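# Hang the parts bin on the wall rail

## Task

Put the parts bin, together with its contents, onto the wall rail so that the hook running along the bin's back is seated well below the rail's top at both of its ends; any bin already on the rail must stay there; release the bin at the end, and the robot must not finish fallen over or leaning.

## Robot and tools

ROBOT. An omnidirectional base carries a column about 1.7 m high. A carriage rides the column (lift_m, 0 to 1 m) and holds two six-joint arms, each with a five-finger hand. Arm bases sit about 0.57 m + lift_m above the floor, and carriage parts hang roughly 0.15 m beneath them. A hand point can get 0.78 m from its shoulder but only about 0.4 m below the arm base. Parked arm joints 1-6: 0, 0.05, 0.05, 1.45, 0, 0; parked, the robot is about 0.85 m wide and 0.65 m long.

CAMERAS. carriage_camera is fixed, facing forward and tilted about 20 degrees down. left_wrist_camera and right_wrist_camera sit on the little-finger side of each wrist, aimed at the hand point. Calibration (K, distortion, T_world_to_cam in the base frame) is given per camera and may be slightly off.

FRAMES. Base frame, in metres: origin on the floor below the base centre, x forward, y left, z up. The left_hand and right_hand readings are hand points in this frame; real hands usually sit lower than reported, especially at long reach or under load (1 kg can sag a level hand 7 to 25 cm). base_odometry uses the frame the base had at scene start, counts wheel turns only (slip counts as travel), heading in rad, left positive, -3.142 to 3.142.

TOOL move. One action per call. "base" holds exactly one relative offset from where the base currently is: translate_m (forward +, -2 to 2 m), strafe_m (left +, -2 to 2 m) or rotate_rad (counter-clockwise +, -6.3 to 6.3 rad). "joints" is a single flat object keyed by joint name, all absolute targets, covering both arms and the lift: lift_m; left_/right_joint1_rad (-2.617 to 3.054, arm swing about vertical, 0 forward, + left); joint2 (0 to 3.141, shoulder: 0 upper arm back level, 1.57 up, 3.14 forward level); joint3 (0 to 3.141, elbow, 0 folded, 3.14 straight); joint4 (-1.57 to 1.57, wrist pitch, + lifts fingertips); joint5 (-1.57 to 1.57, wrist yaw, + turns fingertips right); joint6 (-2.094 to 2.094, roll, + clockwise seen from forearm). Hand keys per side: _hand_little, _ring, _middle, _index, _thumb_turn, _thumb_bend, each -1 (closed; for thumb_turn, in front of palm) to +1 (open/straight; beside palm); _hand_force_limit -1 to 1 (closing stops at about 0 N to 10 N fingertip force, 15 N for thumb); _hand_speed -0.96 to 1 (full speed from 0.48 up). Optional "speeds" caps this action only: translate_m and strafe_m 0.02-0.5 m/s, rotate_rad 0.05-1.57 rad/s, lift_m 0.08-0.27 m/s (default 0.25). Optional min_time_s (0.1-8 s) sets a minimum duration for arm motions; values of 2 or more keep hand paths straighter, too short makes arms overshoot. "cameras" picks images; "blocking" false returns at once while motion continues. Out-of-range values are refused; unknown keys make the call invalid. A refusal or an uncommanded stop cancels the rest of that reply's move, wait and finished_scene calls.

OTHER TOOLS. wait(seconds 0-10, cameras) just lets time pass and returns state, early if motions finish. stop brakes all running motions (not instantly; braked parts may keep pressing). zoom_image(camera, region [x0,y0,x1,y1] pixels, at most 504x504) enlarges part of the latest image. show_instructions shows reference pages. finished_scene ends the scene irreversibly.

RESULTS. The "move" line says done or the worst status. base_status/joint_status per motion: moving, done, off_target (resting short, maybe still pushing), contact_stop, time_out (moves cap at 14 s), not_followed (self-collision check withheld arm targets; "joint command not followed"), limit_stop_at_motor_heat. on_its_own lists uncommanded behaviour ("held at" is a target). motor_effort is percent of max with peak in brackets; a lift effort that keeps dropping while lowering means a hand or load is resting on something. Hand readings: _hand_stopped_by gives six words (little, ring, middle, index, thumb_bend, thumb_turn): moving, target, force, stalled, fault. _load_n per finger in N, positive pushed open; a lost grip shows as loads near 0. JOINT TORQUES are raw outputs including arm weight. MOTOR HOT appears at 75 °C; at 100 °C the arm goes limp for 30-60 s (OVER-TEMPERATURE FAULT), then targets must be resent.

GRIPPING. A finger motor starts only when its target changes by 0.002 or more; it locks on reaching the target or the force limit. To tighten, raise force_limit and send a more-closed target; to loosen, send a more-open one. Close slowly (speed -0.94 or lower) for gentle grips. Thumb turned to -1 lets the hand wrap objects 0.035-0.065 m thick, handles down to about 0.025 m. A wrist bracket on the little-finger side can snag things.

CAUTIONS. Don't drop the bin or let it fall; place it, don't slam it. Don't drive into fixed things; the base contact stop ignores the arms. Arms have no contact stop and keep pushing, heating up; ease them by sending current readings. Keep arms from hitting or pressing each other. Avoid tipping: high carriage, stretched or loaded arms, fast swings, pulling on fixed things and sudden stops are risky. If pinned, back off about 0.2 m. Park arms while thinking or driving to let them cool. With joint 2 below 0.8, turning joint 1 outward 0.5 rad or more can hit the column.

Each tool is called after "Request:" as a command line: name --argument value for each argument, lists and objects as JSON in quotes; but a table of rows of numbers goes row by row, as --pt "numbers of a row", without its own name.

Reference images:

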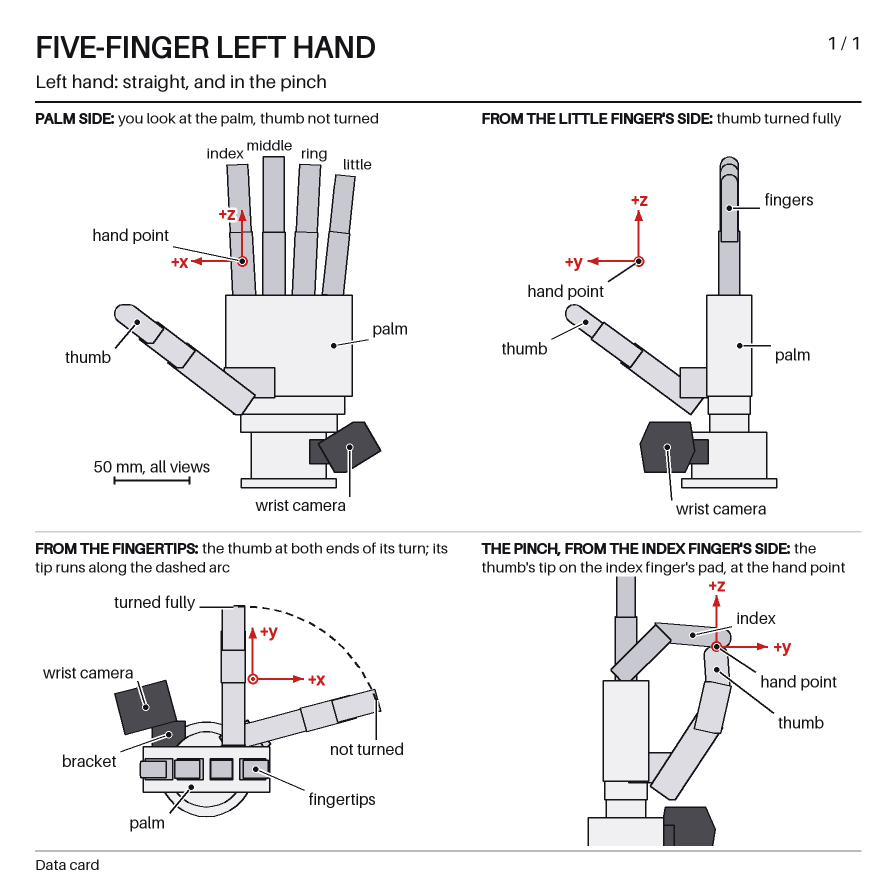

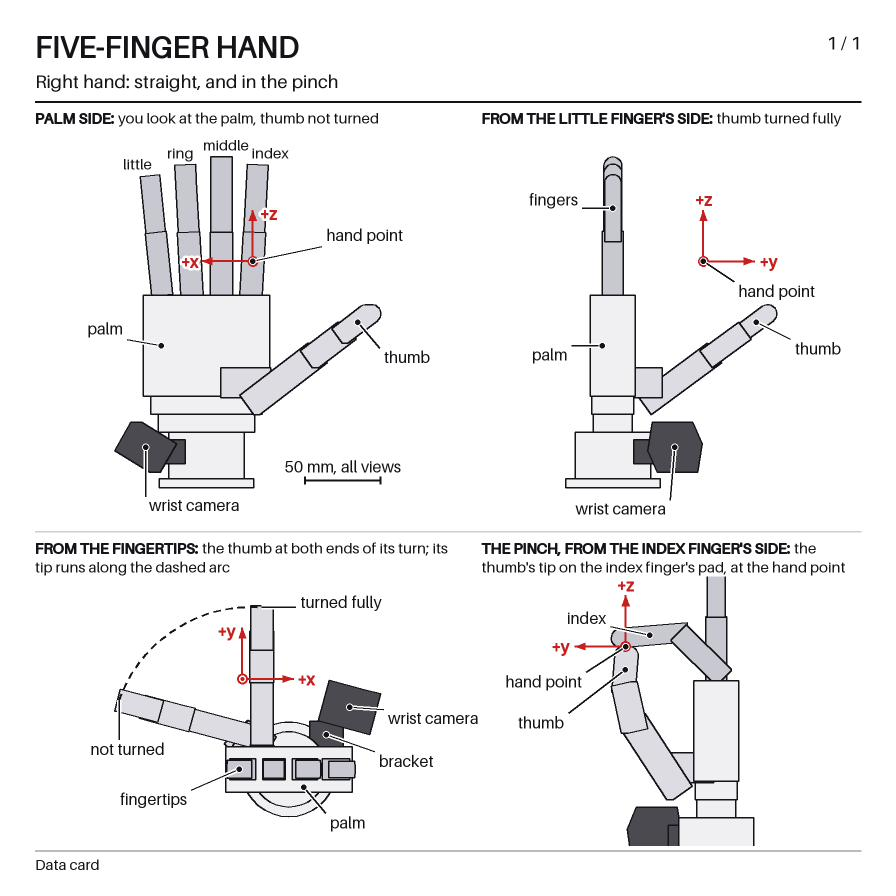

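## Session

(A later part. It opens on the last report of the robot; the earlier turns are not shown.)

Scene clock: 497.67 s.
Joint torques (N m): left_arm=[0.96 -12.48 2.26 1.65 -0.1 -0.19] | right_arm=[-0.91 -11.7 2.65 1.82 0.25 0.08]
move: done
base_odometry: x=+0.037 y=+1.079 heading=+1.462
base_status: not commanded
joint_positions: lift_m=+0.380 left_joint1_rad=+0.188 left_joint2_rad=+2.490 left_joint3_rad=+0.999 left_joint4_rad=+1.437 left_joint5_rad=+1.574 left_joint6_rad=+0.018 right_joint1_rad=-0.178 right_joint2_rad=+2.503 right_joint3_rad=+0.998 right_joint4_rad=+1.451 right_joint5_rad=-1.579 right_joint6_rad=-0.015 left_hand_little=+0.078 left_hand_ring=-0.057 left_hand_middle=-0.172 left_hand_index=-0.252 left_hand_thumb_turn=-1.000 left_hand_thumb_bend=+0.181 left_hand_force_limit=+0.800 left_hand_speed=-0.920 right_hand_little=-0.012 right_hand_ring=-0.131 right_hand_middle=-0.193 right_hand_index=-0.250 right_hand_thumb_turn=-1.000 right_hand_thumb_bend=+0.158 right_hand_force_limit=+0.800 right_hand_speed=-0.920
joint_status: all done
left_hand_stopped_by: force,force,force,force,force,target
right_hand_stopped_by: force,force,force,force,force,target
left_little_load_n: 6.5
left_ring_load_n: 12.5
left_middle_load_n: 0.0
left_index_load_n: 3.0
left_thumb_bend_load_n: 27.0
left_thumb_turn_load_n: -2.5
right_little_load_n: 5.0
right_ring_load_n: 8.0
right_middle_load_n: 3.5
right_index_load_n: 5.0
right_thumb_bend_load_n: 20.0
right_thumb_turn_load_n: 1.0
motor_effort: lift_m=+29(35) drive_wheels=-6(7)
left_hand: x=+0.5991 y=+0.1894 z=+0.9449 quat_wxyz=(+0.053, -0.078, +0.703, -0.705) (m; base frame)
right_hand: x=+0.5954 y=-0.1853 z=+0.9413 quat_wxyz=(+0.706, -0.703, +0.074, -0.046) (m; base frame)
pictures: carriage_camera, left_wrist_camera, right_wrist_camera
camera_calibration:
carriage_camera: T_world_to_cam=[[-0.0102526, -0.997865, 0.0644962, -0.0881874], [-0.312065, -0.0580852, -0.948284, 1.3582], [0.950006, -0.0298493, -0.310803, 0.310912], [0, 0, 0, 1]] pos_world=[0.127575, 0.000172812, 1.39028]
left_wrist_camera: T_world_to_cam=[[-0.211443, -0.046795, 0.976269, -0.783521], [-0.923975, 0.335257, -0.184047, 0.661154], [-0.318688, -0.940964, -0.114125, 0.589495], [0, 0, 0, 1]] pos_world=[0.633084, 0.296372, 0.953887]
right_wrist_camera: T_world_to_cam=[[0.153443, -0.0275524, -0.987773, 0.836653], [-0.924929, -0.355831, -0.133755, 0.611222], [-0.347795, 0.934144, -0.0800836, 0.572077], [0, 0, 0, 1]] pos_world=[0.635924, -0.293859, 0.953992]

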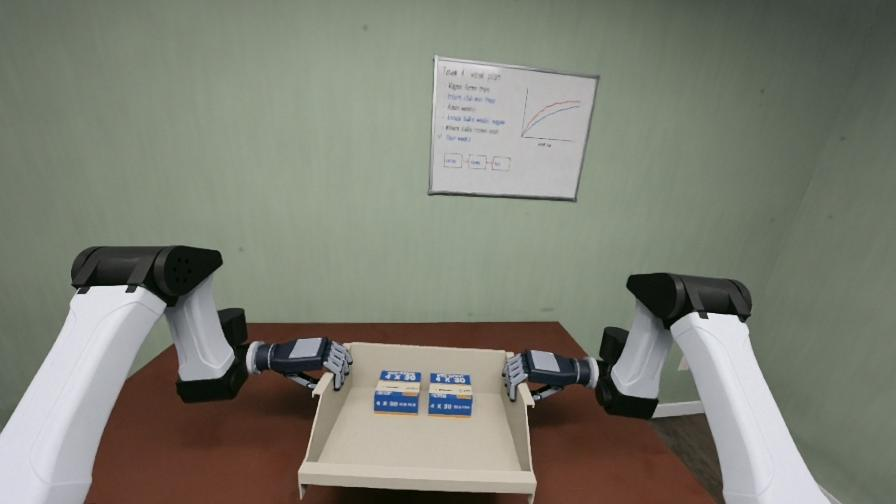

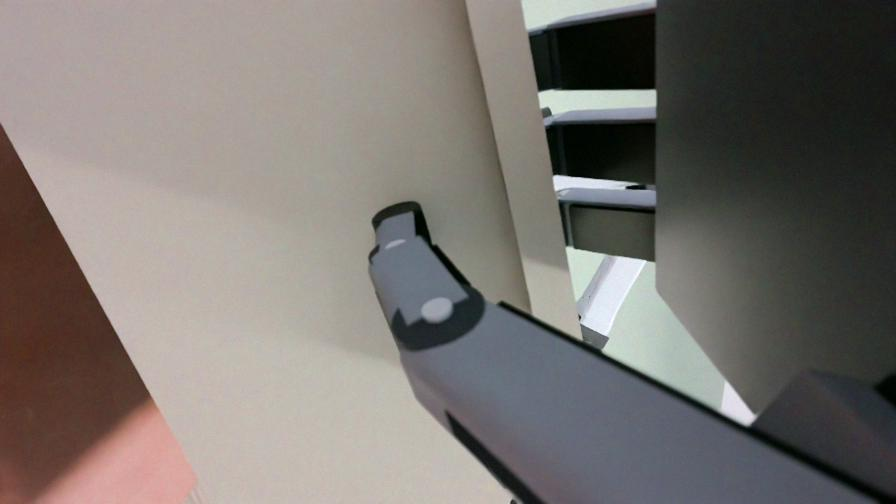

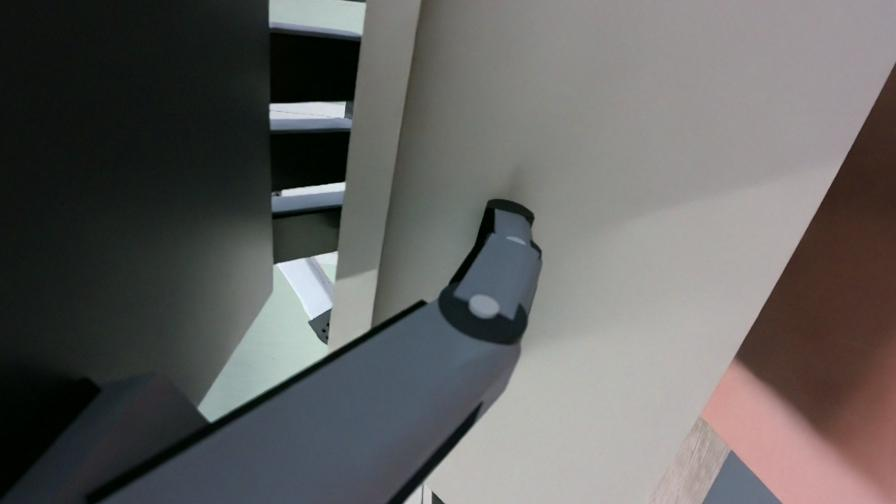

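Request:
move --base '{"translate_m": -0.95}' --speeds '{"translate_m": 0.3}'

Request:
move --base '{"rotate_rad": -1.462}' --speeds '{"rotate_rad": 0.6}' --cameras '["carriage_camera"]'

Request:
move --base '{"strafe_m": -0.9}' --speeds '{"strafe_m": 0.25}' --cameras '["carriage_camera"]'

Scene clock: 511.00 s.
Joint torques (N m): left_arm=[0.92 -12.46 2.11 1.65 -0.1 -0.22] | right_arm=[-0.88 -11.54 2.65 1.83 0.23 0.1]
move: done
base_odometry: x=-0.067 y=+0.135 heading=+1.461
base_status: done
joint_positions: lift_m=+0.380 left_joint1_rad=+0.189 left_joint2_rad=+2.490 left_joint3_rad=+0.999 left_joint4_rad=+1.437 left_joint5_rad=+1.574 left_joint6_rad=+0.019 right_joint1_rad=-0.178 right_joint2_rad=+2.503 right_joint3_rad=+0.998 right_joint4_rad=+1.451 right_joint5_rad=-1.579 right_joint6_rad=-0.015 left_hand_little=+0.078 left_hand_ring=-0.057 left_hand_middle=-0.172 left_hand_index=-0.252 left_hand_thumb_turn=-1.000 left_hand_thumb_bend=+0.181 left_hand_force_limit=+0.800 left_hand_speed=-0.920 right_hand_little=-0.012 right_hand_ring=-0.131 right_hand_middle=-0.193 right_hand_index=-0.250 right_hand_thumb_turn=-1.000 right_hand_thumb_bend=+0.158 right_hand_force_limit=+0.800 right_hand_speed=-0.920
joint_status: not commanded
left_hand_stopped_by: force,force,force,force,force,target
right_hand_stopped_by: force,force,force,force,force,target
left_little_load_n: 6.5
left_ring_load_n: 12.0
left_middle_load_n: 0.0
left_index_load_n: 3.0
left_thumb_bend_load_n: 27.0
left_thumb_turn_load_n: -2.5
right_little_load_n: 4.5
right_ring_load_n: 8.0
right_middle_load_n: 3.5
right_index_load_n: 5.0
right_thumb_bend_load_n: 19.5
right_thumb_turn_load_n: 1.5
motor_effort: lift_m=+29(29) drive_wheels=-5(16)
left_hand: x=+0.5991 y=+0.1895 z=+0.9449 quat_wxyz=(+0.053, -0.078, +0.703, -0.705) (m; base frame)
right_hand: x=+0.5954 y=-0.1853 z=+0.9413 quat_wxyz=(+0.706, -0.703, +0.074, -0.046) (m; base frame)
pictures: none

Scene clock: 514.50 s.
Joint torques (N m): left_arm=[0.98 -12.45 2.15 1.65 -0.11 -0.23] | right_arm=[-0.73 -11.73 2.58 1.85 0.24 0.09]
move: done
base_odometry: x=-0.067 y=+0.135 heading=-0.001
base_status: done
joint_positions: lift_m=+0.380 left_joint1_rad=+0.188 left_joint2_rad=+2.490 left_joint3_rad=+0.999 left_joint4_rad=+1.437 left_joint5_rad=+1.574 left_joint6_rad=+0.019 right_joint1_rad=-0.179 right_joint2_rad=+2.503 right_joint3_rad=+0.998 right_joint4_rad=+1.451 right_joint5_rad=-1.579 right_joint6_rad=-0.015 left_hand_little=+0.078 left_hand_ring=-0.057 left_hand_middle=-0.172 left_hand_index=-0.252 left_hand_thumb_turn=-1.000 left_hand_thumb_bend=+0.181 left_hand_force_limit=+0.800 left_hand_speed=-0.920 right_hand_little=-0.012 right_hand_ring=-0.131 right_hand_middle=-0.193 right_hand_index=-0.250 right_hand_thumb_turn=-1.000 right_hand_thumb_bend=+0.158 right_hand_force_limit=+0.800 right_hand_speed=-0.920
joint_status: not commanded
left_hand_stopped_by: force,force,force,force,force,target
right_hand_stopped_by: force,force,force,force,force,target
left_little_load_n: 6.5
left_ring_load_n: 12.5
left_middle_load_n: 0.0
left_index_load_n: 3.0
left_thumb_bend_load_n: 27.0
left_thumb_turn_load_n: -2.5
right_little_load_n: 5.0
right_ring_load_n: 8.0
right_middle_load_n: 3.5
right_index_load_n: 5.0
right_thumb_bend_load_n: 19.5
right_thumb_turn_load_n: 1.0
motor_effort: lift_m=+29(29) drive_wheels=+3(12)
left_hand: x=+0.5991 y=+0.1894 z=+0.9449 quat_wxyz=(+0.053, -0.078, +0.703, -0.705) (m; base frame)
right_hand: x=+0.5955 y=-0.1856 z=+0.9413 quat_wxyz=(+0.706, -0.703, +0.074, -0.047) (m; base frame)
pictures: carriage_camera
camera_calibration:
carriage_camera: T_world_to_cam=[[-0.0102526, -0.997865, 0.0644962, -0.0881874], [-0.312065, -0.0580852, -0.948284, 1.3582], [0.950006, -0.0298493, -0.310803, 0.310912], [0, 0, 0, 1]] pos_world=[0.127575, 0.000172812, 1.39028]

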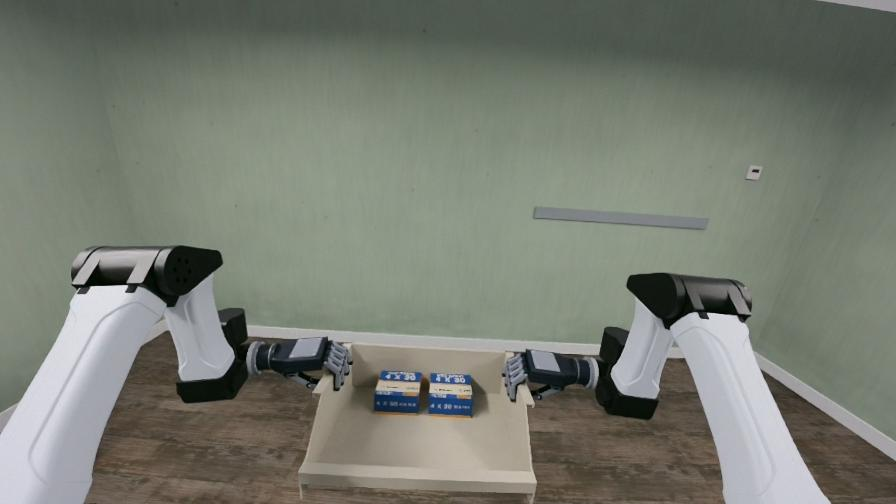

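Scene clock: 519.40 s.
Joint torques (N m): left_arm=[0.84 -12.45 2.22 1.65 -0.11 -0.23] | right_arm=[-0.65 -11.81 2.55 1.82 0.23 0.11]
move: done
base_odometry: x=-0.068 y=-0.765 heading=-0.001
base_status: done
joint_positions: lift_m=+0.380 left_joint1_rad=+0.189 left_joint2_rad=+2.490 left_joint3_rad=+0.999 left_joint4_rad=+1.437 left_joint5_rad=+1.574 left_joint6_rad=+0.019 right_joint1_rad=-0.178 right_joint2_rad=+2.503 right_joint3_rad=+0.998 right_joint4_rad=+1.451 right_joint5_rad=-1.579 right_joint6_rad=-0.015 left_hand_little=+0.078 left_hand_ring=-0.057 left_hand_middle=-0.172 left_hand_index=-0.252 left_hand_thumb_turn=-1.000 left_hand_thumb_bend=+0.181 left_hand_force_limit=+0.800 left_hand_speed=-0.920 right_hand_little=-0.012 right_hand_ring=-0.131 right_hand_middle=-0.193 right_hand_index=-0.250 right_hand_thumb_turn=-1.000 right_hand_thumb_bend=+0.158 right_hand_force_limit=+0.800 right_hand_speed=-0.920
joint_status: not commanded
left_hand_stopped_by: force,force,force,force,force,target
right_hand_stopped_by: force,force,force,force,force,target
left_little_load_n: 7.0
left_ring_load_n: 12.5
left_middle_load_n: 0.0
left_index_load_n: 3.5
left_thumb_bend_load_n: 27.0
left_thumb_turn_load_n: -3.0
right_little_load_n: 4.5
right_ring_load_n: 8.0
right_middle_load_n: 3.5
right_index_load_n: 5.5
right_thumb_bend_load_n: 19.5
right_thumb_turn_load_n: 1.5
motor_effort: lift_m=+29(29) drive_wheels=-7(16)
left_hand: x=+0.5992 y=+0.1898 z=+0.9449 quat_wxyz=(+0.053, -0.078, +0.703, -0.705) (m; base frame)
right_hand: x=+0.5954 y=-0.1853 z=+0.9413 quat_wxyz=(+0.706, -0.703, +0.074, -0.046) (m; base frame)
pictures: carriage_camera
camera_calibration:
carriage_camera: T_world_to_cam=[[-0.0102526, -0.997865, 0.0644962, -0.0881874], [-0.312065, -0.0580852, -0.948284, 1.3582], [0.950006, -0.0298493, -0.310803, 0.310912], [0, 0, 0, 1]] pos_world=[0.127575, 0.000172812, 1.39028]

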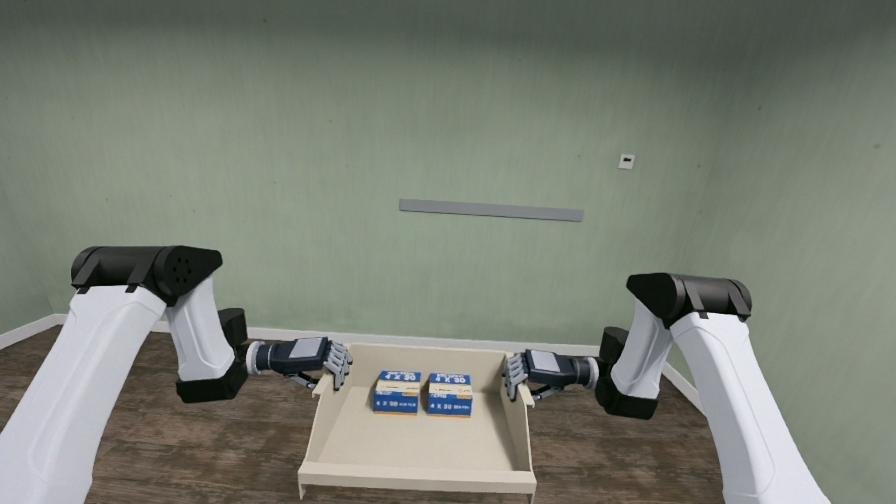

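Request:
zoom_image --camera "carriage_camera" --region '[380, 180, 600, 240]'

Scaled by 2.291 from the camera's 896x504 image, which has a finer 1280x720 frame.

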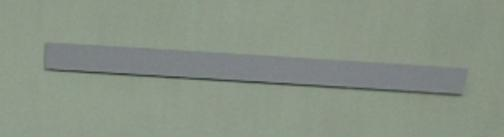

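Request:
move --base '{"strafe_m": -0.31}' --joints '{"lift_m": 0.6}' --speeds '{"strafe_m": 0.2, "lift_m": 0.12}'

Request:
move --base '{"translate_m": 0.8}' --speeds '{"translate_m": 0.25}' --cameras '["all"]'

Request:
zoom_image --camera "carriage_camera" --region '[200, 250, 700, 504]'

Scene clock: 538.87 s.
Joint torques (N m): left_arm=[0.73 -12.94 2.21 1.66 -0.11 -0.22] | right_arm=[-0.83 -11.95 2.47 1.84 0.23 0.13]
move: done
base_odometry: x=-0.069 y=-1.075 heading=-0.002
base_status: done
joint_positions: lift_m=+0.600 left_joint1_rad=+0.190 left_joint2_rad=+2.495 left_joint3_rad=+0.999 left_joint4_rad=+1.435 left_joint5_rad=+1.574 left_joint6_rad=+0.020 right_joint1_rad=-0.178 right_joint2_rad=+2.508 right_joint3_rad=+0.998 right_joint4_rad=+1.451 right_joint5_rad=-1.579 right_joint6_rad=-0.015 left_hand_little=+0.078 left_hand_ring=-0.057 left_hand_middle=-0.172 left_hand_index=-0.252 left_hand_thumb_turn=-1.000 left_hand_thumb_bend=+0.181 left_hand_force_limit=+0.800 left_hand_speed=-0.920 right_hand_little=-0.012 right_hand_ring=-0.131 right_hand_middle=-0.193 right_hand_index=-0.250 right_hand_thumb_turn=-1.000 right_hand_thumb_bend=+0.158 right_hand_force_limit=+0.800 right_hand_speed=-0.920
joint_status: all done
left_hand_stopped_by: force,force,force,force,force,target
right_hand_stopped_by: force,force,force,force,force,target
left_little_load_n: 7.0
left_ring_load_n: 12.5
left_middle_load_n: 0.0
left_index_load_n: 2.5
left_thumb_bend_load_n: 27.5
left_thumb_turn_load_n: -3.0
right_little_load_n: 5.0
right_ring_load_n: 8.5
right_middle_load_n: 3.0
right_index_load_n: 5.0
right_thumb_bend_load_n: 19.5
right_thumb_turn_load_n: 1.5
motor_effort: lift_m=+29(35) drive_wheels=-7(15)
left_hand: x=+0.5986 y=+0.1898 z=+1.1631 quat_wxyz=(+0.051, -0.080, +0.702, -0.705) (m; base frame)
right_hand: x=+0.5947 y=-0.1852 z=+1.1599 quat_wxyz=(+0.706, -0.703, +0.075, -0.045) (m; base frame)
pictures: none

Scene clock: 543.37 s.
Joint torques (N m): left_arm=[0.84 -12.89 2.18 1.66 -0.1 -0.25] | right_arm=[-0.9 -12.08 2.51 1.84 0.25 0.06]
move: done
base_odometry: x=+0.731 y=-1.078 heading=-0.003
base_status: done
joint_positions: lift_m=+0.600 left_joint1_rad=+0.190 left_joint2_rad=+2.495 left_joint3_rad=+0.999 left_joint4_rad=+1.435 left_joint5_rad=+1.574 left_joint6_rad=+0.020 right_joint1_rad=-0.178 right_joint2_rad=+2.508 right_joint3_rad=+0.998 right_joint4_rad=+1.451 right_joint5_rad=-1.579 right_joint6_rad=-0.015 left_hand_little=+0.078 left_hand_ring=-0.057 left_hand_middle=-0.172 left_hand_index=-0.252 left_hand_thumb_turn=-1.000 left_hand_thumb_bend=+0.181 left_hand_force_limit=+0.800 left_hand_speed=-0.920 right_hand_little=-0.012 right_hand_ring=-0.131 right_hand_middle=-0.193 right_hand_index=-0.250 right_hand_thumb_turn=-1.000 right_hand_thumb_bend=+0.158 right_hand_force_limit=+0.800 right_hand_speed=-0.920
joint_status: not commanded
left_hand_stopped_by: force,force,force,force,force,target
right_hand_stopped_by: force,force,force,force,force,target
left_little_load_n: 7.0
left_ring_load_n: 12.5
left_middle_load_n: 0.0
left_index_load_n: 3.0
left_thumb_bend_load_n: 27.5
left_thumb_turn_load_n: -3.0
right_little_load_n: 5.0
right_ring_load_n: 8.0
right_middle_load_n: 3.0
right_index_load_n: 5.0
right_thumb_bend_load_n: 19.5
right_thumb_turn_load_n: 1.0
motor_effort: lift_m=+29(29) drive_wheels=-7(12)
left_hand: x=+0.5986 y=+0.1898 z=+1.1631 quat_wxyz=(+0.051, -0.080, +0.702, -0.705) (m; base frame)
right_hand: x=+0.5947 y=-0.1852 z=+1.1599 quat_wxyz=(+0.706, -0.703, +0.075, -0.045) (m; base frame)
pictures: carriage_camera, left_wrist_camera, right_wrist_camera
camera_calibration:
carriage_camera: T_world_to_cam=[[-0.0102526, -0.997865, 0.0644962, -0.102377], [-0.312065, -0.0580852, -0.948284, 1.56682], [0.950006, -0.0298493, -0.310803, 0.379289], [0, 0, 0, 1]] pos_world=[0.127575, 0.000172812, 1.61028]
left_wrist_camera: T_world_to_cam=[[-0.206619, -0.0462105, 0.97733, -1.00093], [-0.92536, 0.33371, -0.179853, 0.696971], [-0.317833, -0.941543, -0.111712, 0.61145], [0, 0, 0, 1]] pos_world=[0.632476, 0.296867, 1.1719]
right_wrist_camera: T_world_to_cam=[[0.149284, -0.0267702, -0.988432, 1.05611], [-0.92547, -0.355766, -0.13014, 0.636037], [-0.348167, 0.934191, -0.0778854, 0.586937], [0, 0, 0, 1]] pos_world=[0.635324, -0.293758, 1.17238]

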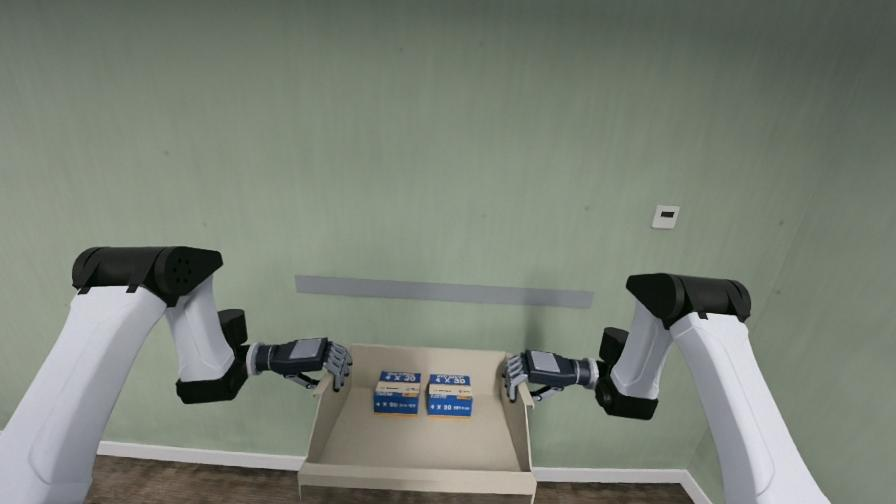

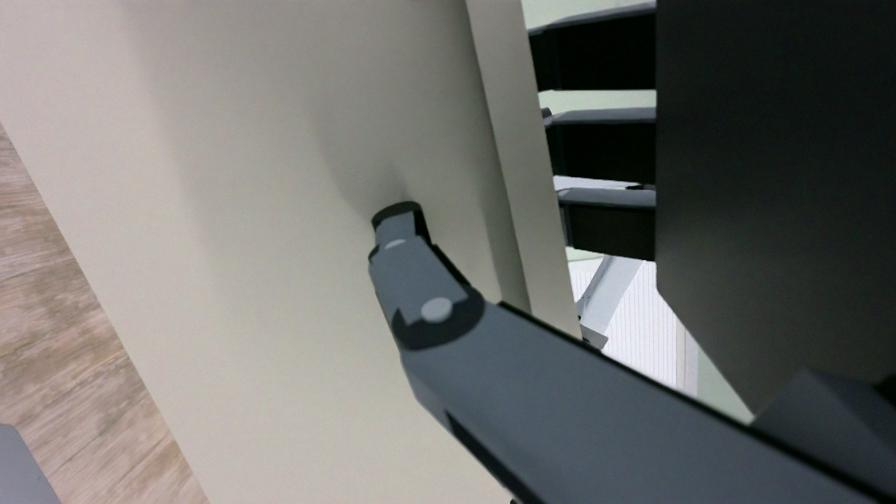

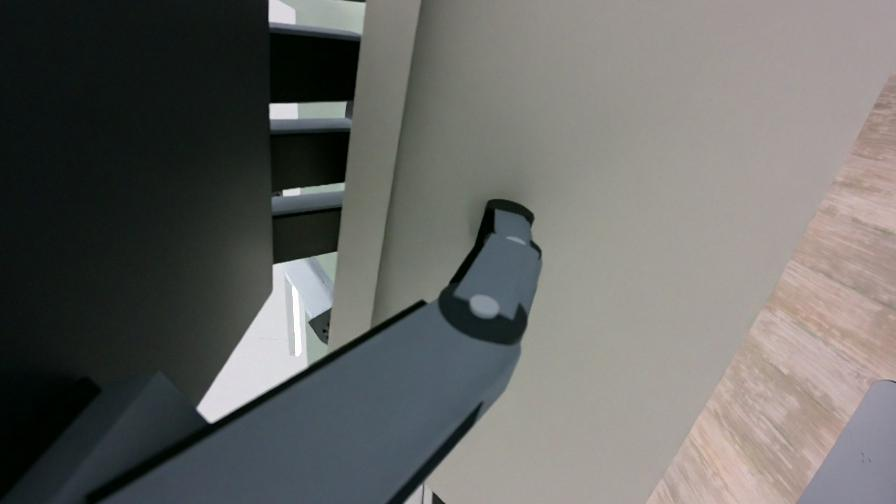

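Scaled by 1.008 from the camera's 896x504 image, which has a finer 1280x720 frame.

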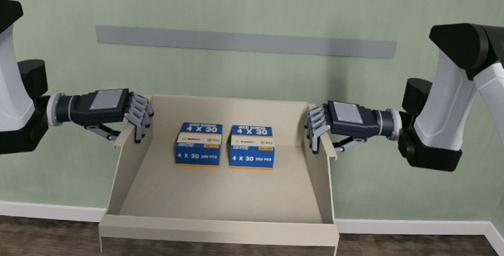

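Request:
zoom_image --camera "carriage_camera" --region '[285, 262, 445, 312]'

Request:
zoom_image --camera "carriage_camera" --region '[445, 270, 605, 320]'

Scaled by 3.150 from the camera's 896x504 image, which has a finer 1280x720 frame.

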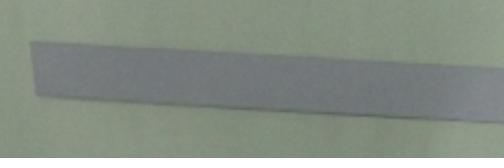

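Scaled by 3.150 from the camera's 896x504 image, which has a finer 1280x720 frame.

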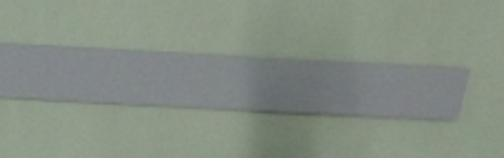

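Request:
move --base '{"translate_m": 0.34}' --joints '{"lift_m": 0.63, "left_joint4_rad": 1.53, "right_joint4_rad": 1.55}' --speeds '{"translate_m": 0.15, "lift_m": 0.1}' --cameras '["all"]'

Request:
zoom_image --camera "carriage_camera" --region '[200, 310, 450, 470]'

Request:
zoom_image --camera "carriage_camera" --region '[430, 310, 680, 470]'

Scene clock: 580.53 s.
Joint torques (N m): left_arm=[0.84 -13.15 2.5 1.83 -0.12 -0.23] | right_arm=[-0.84 -12.18 2.82 2.01 0.26 0.03]
move: off_target
base_odometry: x=+1.071 y=-1.079 heading=-0.003
base_status: done
joint_positions: lift_m=+0.630 left_joint1_rad=+0.190 left_joint2_rad=+2.498 left_joint3_rad=+0.996 left_joint4_rad=+1.478 left_joint5_rad=+1.574 left_joint6_rad=+0.019 right_joint1_rad=-0.178 right_joint2_rad=+2.509 right_joint3_rad=+0.994 right_joint4_rad=+1.497 right_joint5_rad=-1.579 right_joint6_rad=-0.009 left_hand_little=+0.078 left_hand_ring=-0.057 left_hand_middle=-0.172 left_hand_index=-0.252 left_hand_thumb_turn=-1.000 left_hand_thumb_bend=+0.181 left_hand_force_limit=+0.800 left_hand_speed=-0.920 right_hand_little=-0.012 right_hand_ring=-0.131 right_hand_middle=-0.193 right_hand_index=-0.250 right_hand_thumb_turn=-1.000 right_hand_thumb_bend=+0.158 right_hand_force_limit=+0.800 right_hand_speed=-0.920
joint_status: left_joint4_rad off_target (ended at +1.478, target +1.530); right_joint4_rad off_target (ended at +1.497, target +1.550); the others done
left_hand_stopped_by: force,force,force,force,force,target
right_hand_stopped_by: force,force,force,force,force,target
left_little_load_n: 6.0
left_ring_load_n: 11.5
left_middle_load_n: 0.5
left_index_load_n: 3.5
left_thumb_bend_load_n: 26.5
left_thumb_turn_load_n: -2.5
right_little_load_n: 4.5
right_ring_load_n: 7.0
right_middle_load_n: 3.5
right_index_load_n: 6.0
right_thumb_bend_load_n: 19.0
right_thumb_turn_load_n: 1.5
motor_effort: lift_m=+28(36) drive_wheels=-5(13)
left_hand: x=+0.6000 y=+0.1901 z=+1.1939 quat_wxyz=(+0.064, -0.067, +0.704, -0.704) (m; base frame)
right_hand: x=+0.5958 y=-0.1852 z=+1.1910 quat_wxyz=(+0.705, -0.704, +0.063, -0.057) (m; base frame)
pictures: carriage_camera, left_wrist_camera, right_wrist_camera
camera_calibration:
carriage_camera: T_world_to_cam=[[-0.0102526, -0.997865, 0.0644962, -0.104318], [-0.312065, -0.0580852, -0.948284, 1.59537], [0.950006, -0.0298493, -0.310803, 0.388644], [0, 0, 0, 1]] pos_world=[0.127575, 0.000172812, 1.64038]
left_wrist_camera: T_world_to_cam=[[-0.242379, -0.053093, 0.968728, -0.99768], [-0.918158, 0.335133, -0.211358, 0.736833], [-0.313431, -0.940674, -0.129977, 0.634634], [0, 0, 0, 1]] pos_world=[0.633626, 0.297077, 1.2047]
right_wrist_camera: T_world_to_cam=[[0.182977, -0.0328267, -0.982569, 1.05853], [-0.920388, -0.357009, -0.15947, 0.672771], [-0.345551, 0.933524, -0.0955378, 0.609188], [0, 0, 0, 1]] pos_world=[0.636028, -0.293758, 1.20557]

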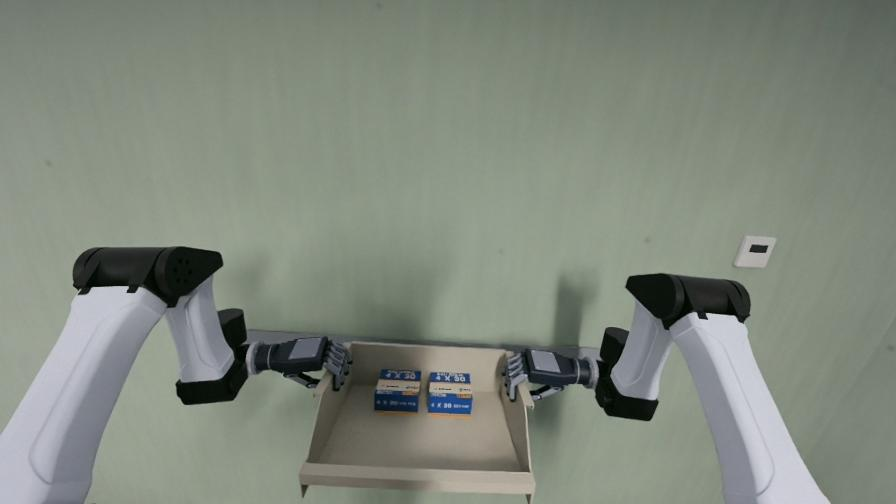

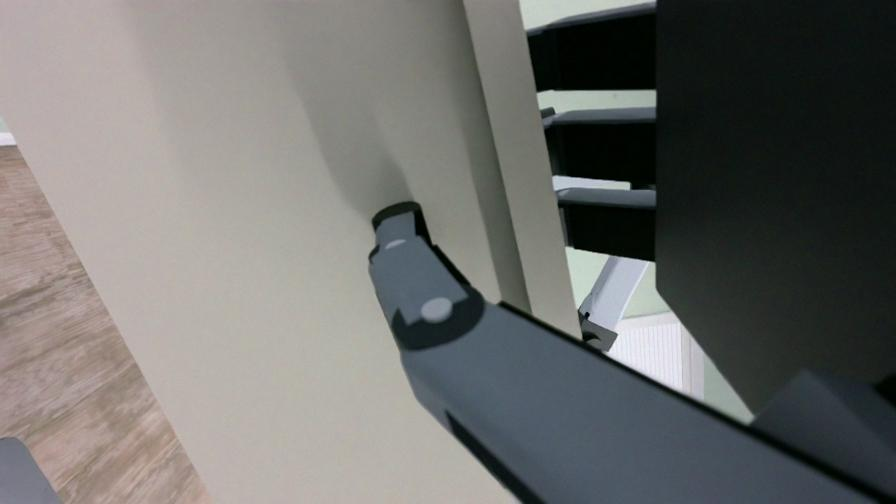

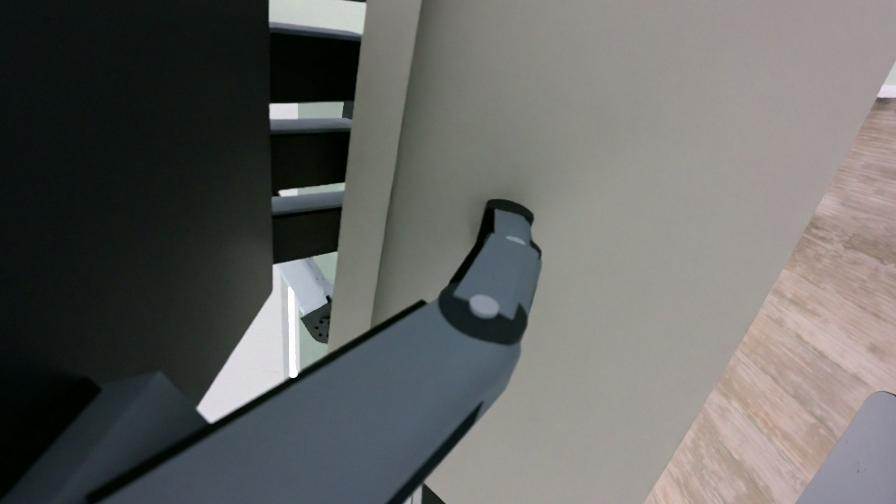

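Scaled by 2.016 from the camera's 896x504 image, which has a finer 1280x720 frame.

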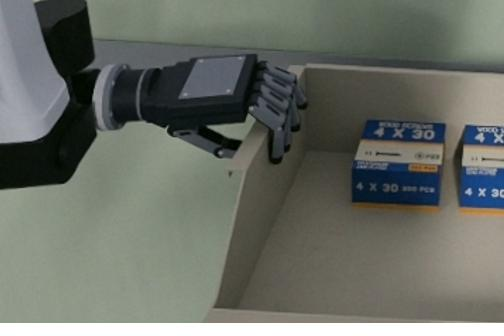

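Scaled by 2.016 from the camera's 896x504 image, which has a finer 1280x720 frame.

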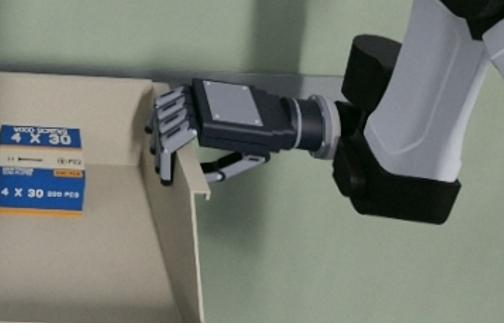

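Request:
zoom_image --camera "carriage_camera" --region '[240, 320, 360, 360]'

Request:
zoom_image --camera "carriage_camera" --region '[490, 330, 610, 370]'

Scaled by 4.200 from the camera's 896x504 image, which has a finer 1280x720 frame.

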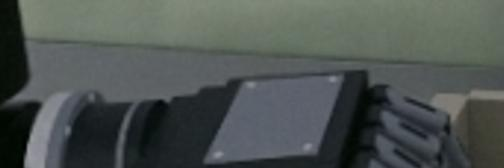

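Scaled by 4.200 from the camera's 896x504 image, which has a finer 1280x720 frame.

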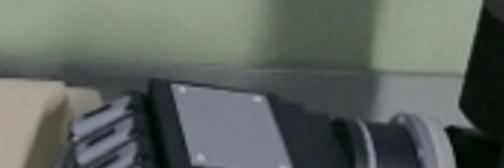

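Request:
move --base '{"translate_m": 0.07}' --speeds '{"translate_m": 0.08}' --cameras '["all"]'

Request:
zoom_image --camera "carriage_camera" --region '[240, 320, 400, 380]'

Request:
zoom_image --camera "carriage_camera" --region '[470, 320, 630, 380]'

Scene clock: 598.00 s.
Joint torques (N m): left_arm=[0.83 -13.11 2.29 1.83 -0.12 -0.23] | right_arm=[-0.76 -12.15 2.88 1.99 0.25 0.02]
move: done
base_odometry: x=+1.141 y=-1.079 heading=-0.004
base_status: done
joint_positions: lift_m=+0.630 left_joint1_rad=+0.190 left_joint2_rad=+2.498 left_joint3_rad=+0.996 left_joint4_rad=+1.478 left_joint5_rad=+1.574 left_joint6_rad=+0.019 right_joint1_rad=-0.178 right_joint2_rad=+2.509 right_joint3_rad=+0.994 right_joint4_rad=+1.497 right_joint5_rad=-1.579 right_joint6_rad=-0.009 left_hand_little=+0.078 left_hand_ring=-0.057 left_hand_middle=-0.172 left_hand_index=-0.252 left_hand_thumb_turn=-1.000 left_hand_thumb_bend=+0.181 left_hand_force_limit=+0.800 left_hand_speed=-0.920 right_hand_little=-0.012 right_hand_ring=-0.131 right_hand_middle=-0.193 right_hand_index=-0.250 right_hand_thumb_turn=-1.000 right_hand_thumb_bend=+0.158 right_hand_force_limit=+0.800 right_hand_speed=-0.920
joint_status: not commanded
left_hand_stopped_by: force,force,force,force,force,target
right_hand_stopped_by: force,force,force,force,force,target
left_little_load_n: 6.0
left_ring_load_n: 11.5
left_middle_load_n: 0.5
left_index_load_n: 3.5
left_thumb_bend_load_n: 27.0
left_thumb_turn_load_n: -2.5
right_little_load_n: 3.5
right_ring_load_n: 7.0
right_middle_load_n: 4.0
right_index_load_n: 6.5
right_thumb_bend_load_n: 19.0
right_thumb_turn_load_n: 2.0
motor_effort: lift_m=+28(28) drive_wheels=+2(13)
left_hand: x=+0.6000 y=+0.1901 z=+1.1939 quat_wxyz=(+0.064, -0.067, +0.704, -0.704) (m; base frame)
right_hand: x=+0.5958 y=-0.1852 z=+1.1910 quat_wxyz=(+0.705, -0.704, +0.063, -0.057) (m; base frame)
pictures: carriage_camera, left_wrist_camera, right_wrist_camera
camera_calibration:
carriage_camera: T_world_to_cam=[[-0.0102526, -0.997865, 0.0644962, -0.104318], [-0.312065, -0.0580852, -0.948284, 1.59537], [0.950006, -0.0298493, -0.310803, 0.388644], [0, 0, 0, 1]] pos_world=[0.127575, 0.000172812, 1.64038]
left_wrist_camera: T_world_to_cam=[[-0.242379, -0.053093, 0.968728, -0.99768], [-0.918158, 0.335133, -0.211358, 0.736833], [-0.313431, -0.940674, -0.129977, 0.634634], [0, 0, 0, 1]] pos_world=[0.633626, 0.297077, 1.2047]
right_wrist_camera: T_world_to_cam=[[0.182621, -0.032756, -0.982638, 1.05888], [-0.920457, -0.356968, -0.159165, 0.672366], [-0.345557, 0.933542, -0.0953402, 0.608924], [0, 0, 0, 1]] pos_world=[0.635928, -0.293758, 1.20557]

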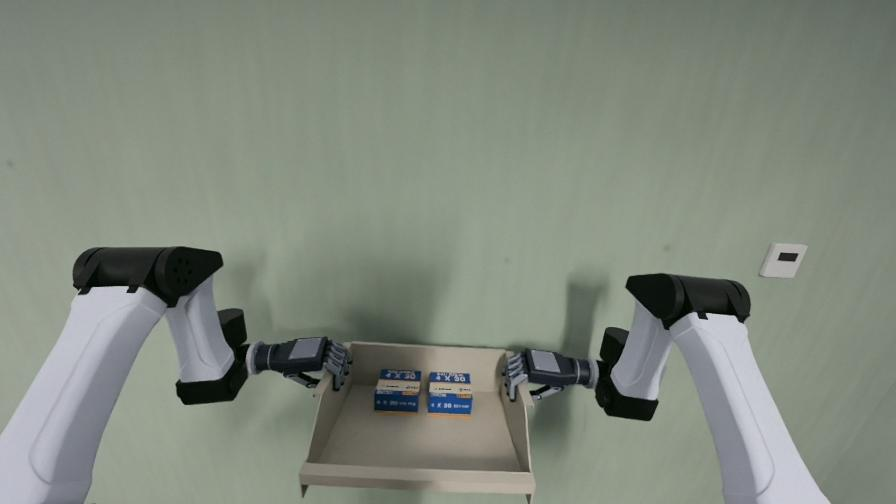

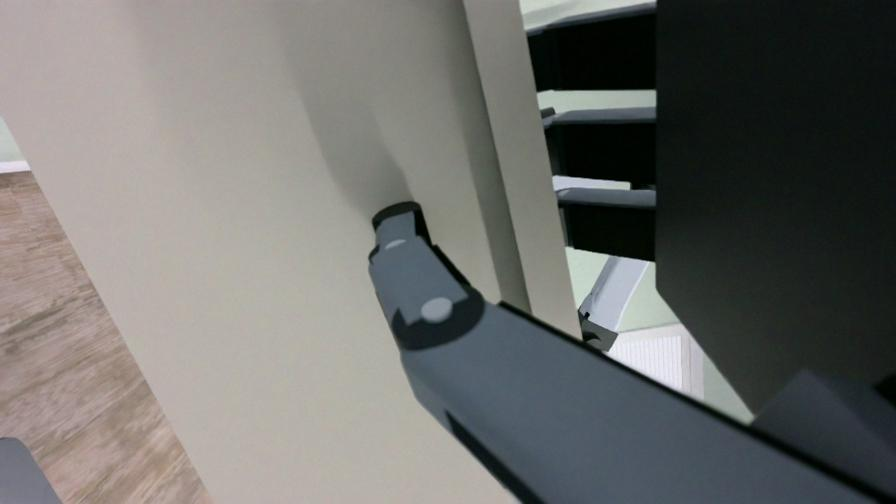

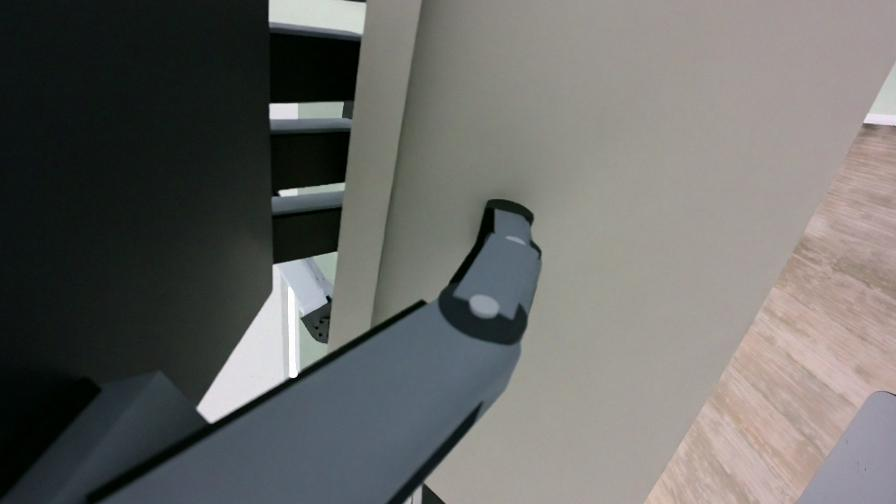

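Scaled by 3.150 from the camera's 896x504 image, which has a finer 1280x720 frame.

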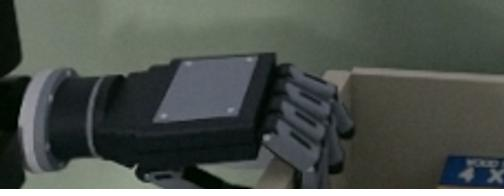

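Scaled by 3.150 from the camera's 896x504 image, which has a finer 1280x720 frame.

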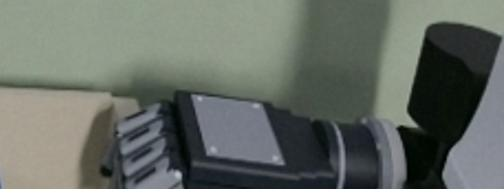

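Request:
move --base '{"translate_m": 0.04}' --speeds '{"translate_m": 0.05}'

Request:
move --base '{"translate_m": 0.02}' --speeds '{"translate_m": 0.04}' --cameras '["carriage_camera"]'

Scene clock: 602.13 s.
Joint torques (N m): left_arm=[0.84 -13.11 2.37 1.83 -0.12 -0.22] | right_arm=[-0.91 -12.18 2.93 1.99 0.27 -0.04]
move: done
base_odometry: x=+1.181 y=-1.080 heading=-0.004
base_status: done
joint_positions: lift_m=+0.630 left_joint1_rad=+0.190 left_joint2_rad=+2.498 left_joint3_rad=+0.996 left_joint4_rad=+1.478 left_joint5_rad=+1.574 left_joint6_rad=+0.019 right_joint1_rad=-0.178 right_joint2_rad=+2.509 right_joint3_rad=+0.993 right_joint4_rad=+1.496 right_joint5_rad=-1.579 right_joint6_rad=-0.005 left_hand_little=+0.078 left_hand_ring=-0.057 left_hand_middle=-0.172 left_hand_index=-0.252 left_hand_thumb_turn=-1.000 left_hand_thumb_bend=+0.181 left_hand_force_limit=+0.800 left_hand_speed=-0.920 right_hand_little=-0.012 right_hand_ring=-0.131 right_hand_middle=-0.193 right_hand_index=-0.250 right_hand_thumb_turn=-1.000 right_hand_thumb_bend=+0.158 right_hand_force_limit=+0.800 right_hand_speed=-0.920
joint_status: not commanded
left_hand_stopped_by: force,force,force,force,force,target
right_hand_stopped_by: force,force,force,force,force,target
left_little_load_n: 6.0
left_ring_load_n: 11.5
left_middle_load_n: 0.5
left_index_load_n: 3.5
left_thumb_bend_load_n: 26.5
left_thumb_turn_load_n: -2.0
right_little_load_n: 3.5
right_ring_load_n: 6.5
right_middle_load_n: 4.0
right_index_load_n: 6.5
right_thumb_bend_load_n: 19.0
right_thumb_turn_load_n: 2.0
motor_effort: lift_m=+28(28) drive_wheels=-5(15)
left_hand: x=+0.6000 y=+0.1901 z=+1.1939 quat_wxyz=(+0.064, -0.067, +0.704, -0.704) (m; base frame)
right_hand: x=+0.5953 y=-0.1852 z=+1.1910 quat_wxyz=(+0.705, -0.704, +0.065, -0.055) (m; base frame)
pictures: none

Scene clock: 603.10 s.
Joint torques (N m): left_arm=[0.5 -13.12 4.72 2.02 -0.1 0.5] | right_arm=[-0.47 -12.05 5.39 2.22 0.21 -0.77]
move: done
base_odometry: x=+1.201 y=-1.080 heading=-0.005
base_status: done
joint_positions: lift_m=+0.630 left_joint1_rad=+0.194 left_joint2_rad=+2.498 left_joint3_rad=+0.966 left_joint4_rad=+1.462 left_joint5_rad=+1.574 left_joint6_rad=-0.050 right_joint1_rad=-0.182 right_joint2_rad=+2.509 right_joint3_rad=+0.959 right_joint4_rad=+1.478 right_joint5_rad=-1.579 right_joint6_rad=+0.064 left_hand_little=+0.078 left_hand_ring=-0.057 left_hand_middle=-0.172 left_hand_index=-0.253 left_hand_thumb_turn=-1.000 left_hand_thumb_bend=+0.181 left_hand_force_limit=+0.800 left_hand_speed=-0.920 right_hand_little=-0.012 right_hand_ring=-0.131 right_hand_middle=-0.193 right_hand_index=-0.251 right_hand_thumb_turn=-1.000 right_hand_thumb_bend=+0.158 right_hand_force_limit=+0.800 right_hand_speed=-0.920
joint_status: not commanded
left_hand_stopped_by: force,force,force,force,force,target
right_hand_stopped_by: force,force,force,force,force,target
left_little_load_n: 9.5
left_ring_load_n: 16.5
left_middle_load_n: 1.0
left_index_load_n: 0.0
left_thumb_bend_load_n: 29.5
left_thumb_turn_load_n: -1.0
right_little_load_n: 5.0
right_ring_load_n: 8.5
right_middle_load_n: 1.0
right_index_load_n: 3.5
right_thumb_bend_load_n: 20.0
right_thumb_turn_load_n: 3.5
motor_effort: lift_m=+28(28) drive_wheels=+8(12)
left_hand: x=+0.5866 y=+0.1889 z=+1.1923 quat_wxyz=(+0.025, -0.109, +0.699, -0.707) (m; base frame)
right_hand: x=+0.5805 y=-0.1839 z=+1.1892 quat_wxyz=(+0.707, -0.698, +0.109, -0.013) (m; base frame)
pictures: carriage_camera
camera_calibration:
carriage_camera: T_world_to_cam=[[-0.0102526, -0.997865, 0.0644962, -0.104318], [-0.312065, -0.0580852, -0.948284, 1.59537], [0.950006, -0.0298493, -0.310803, 0.388644], [0, 0, 0, 1]] pos_world=[0.127575, 0.000172812, 1.64038]

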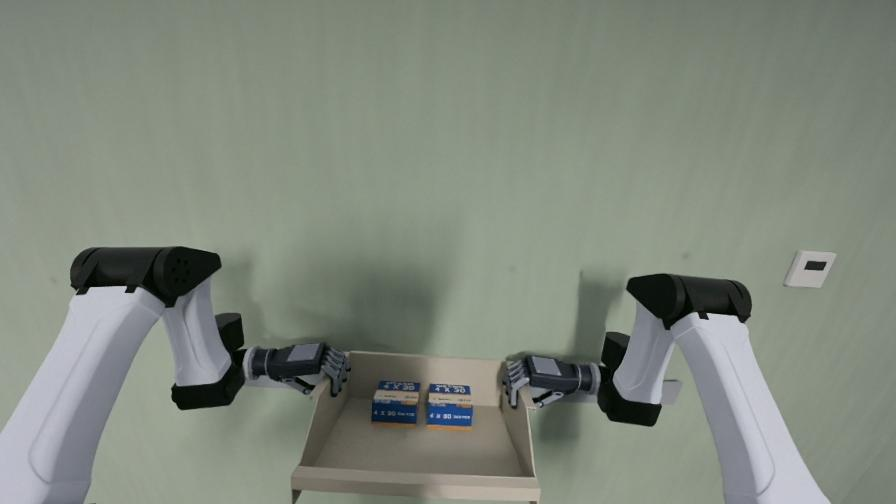

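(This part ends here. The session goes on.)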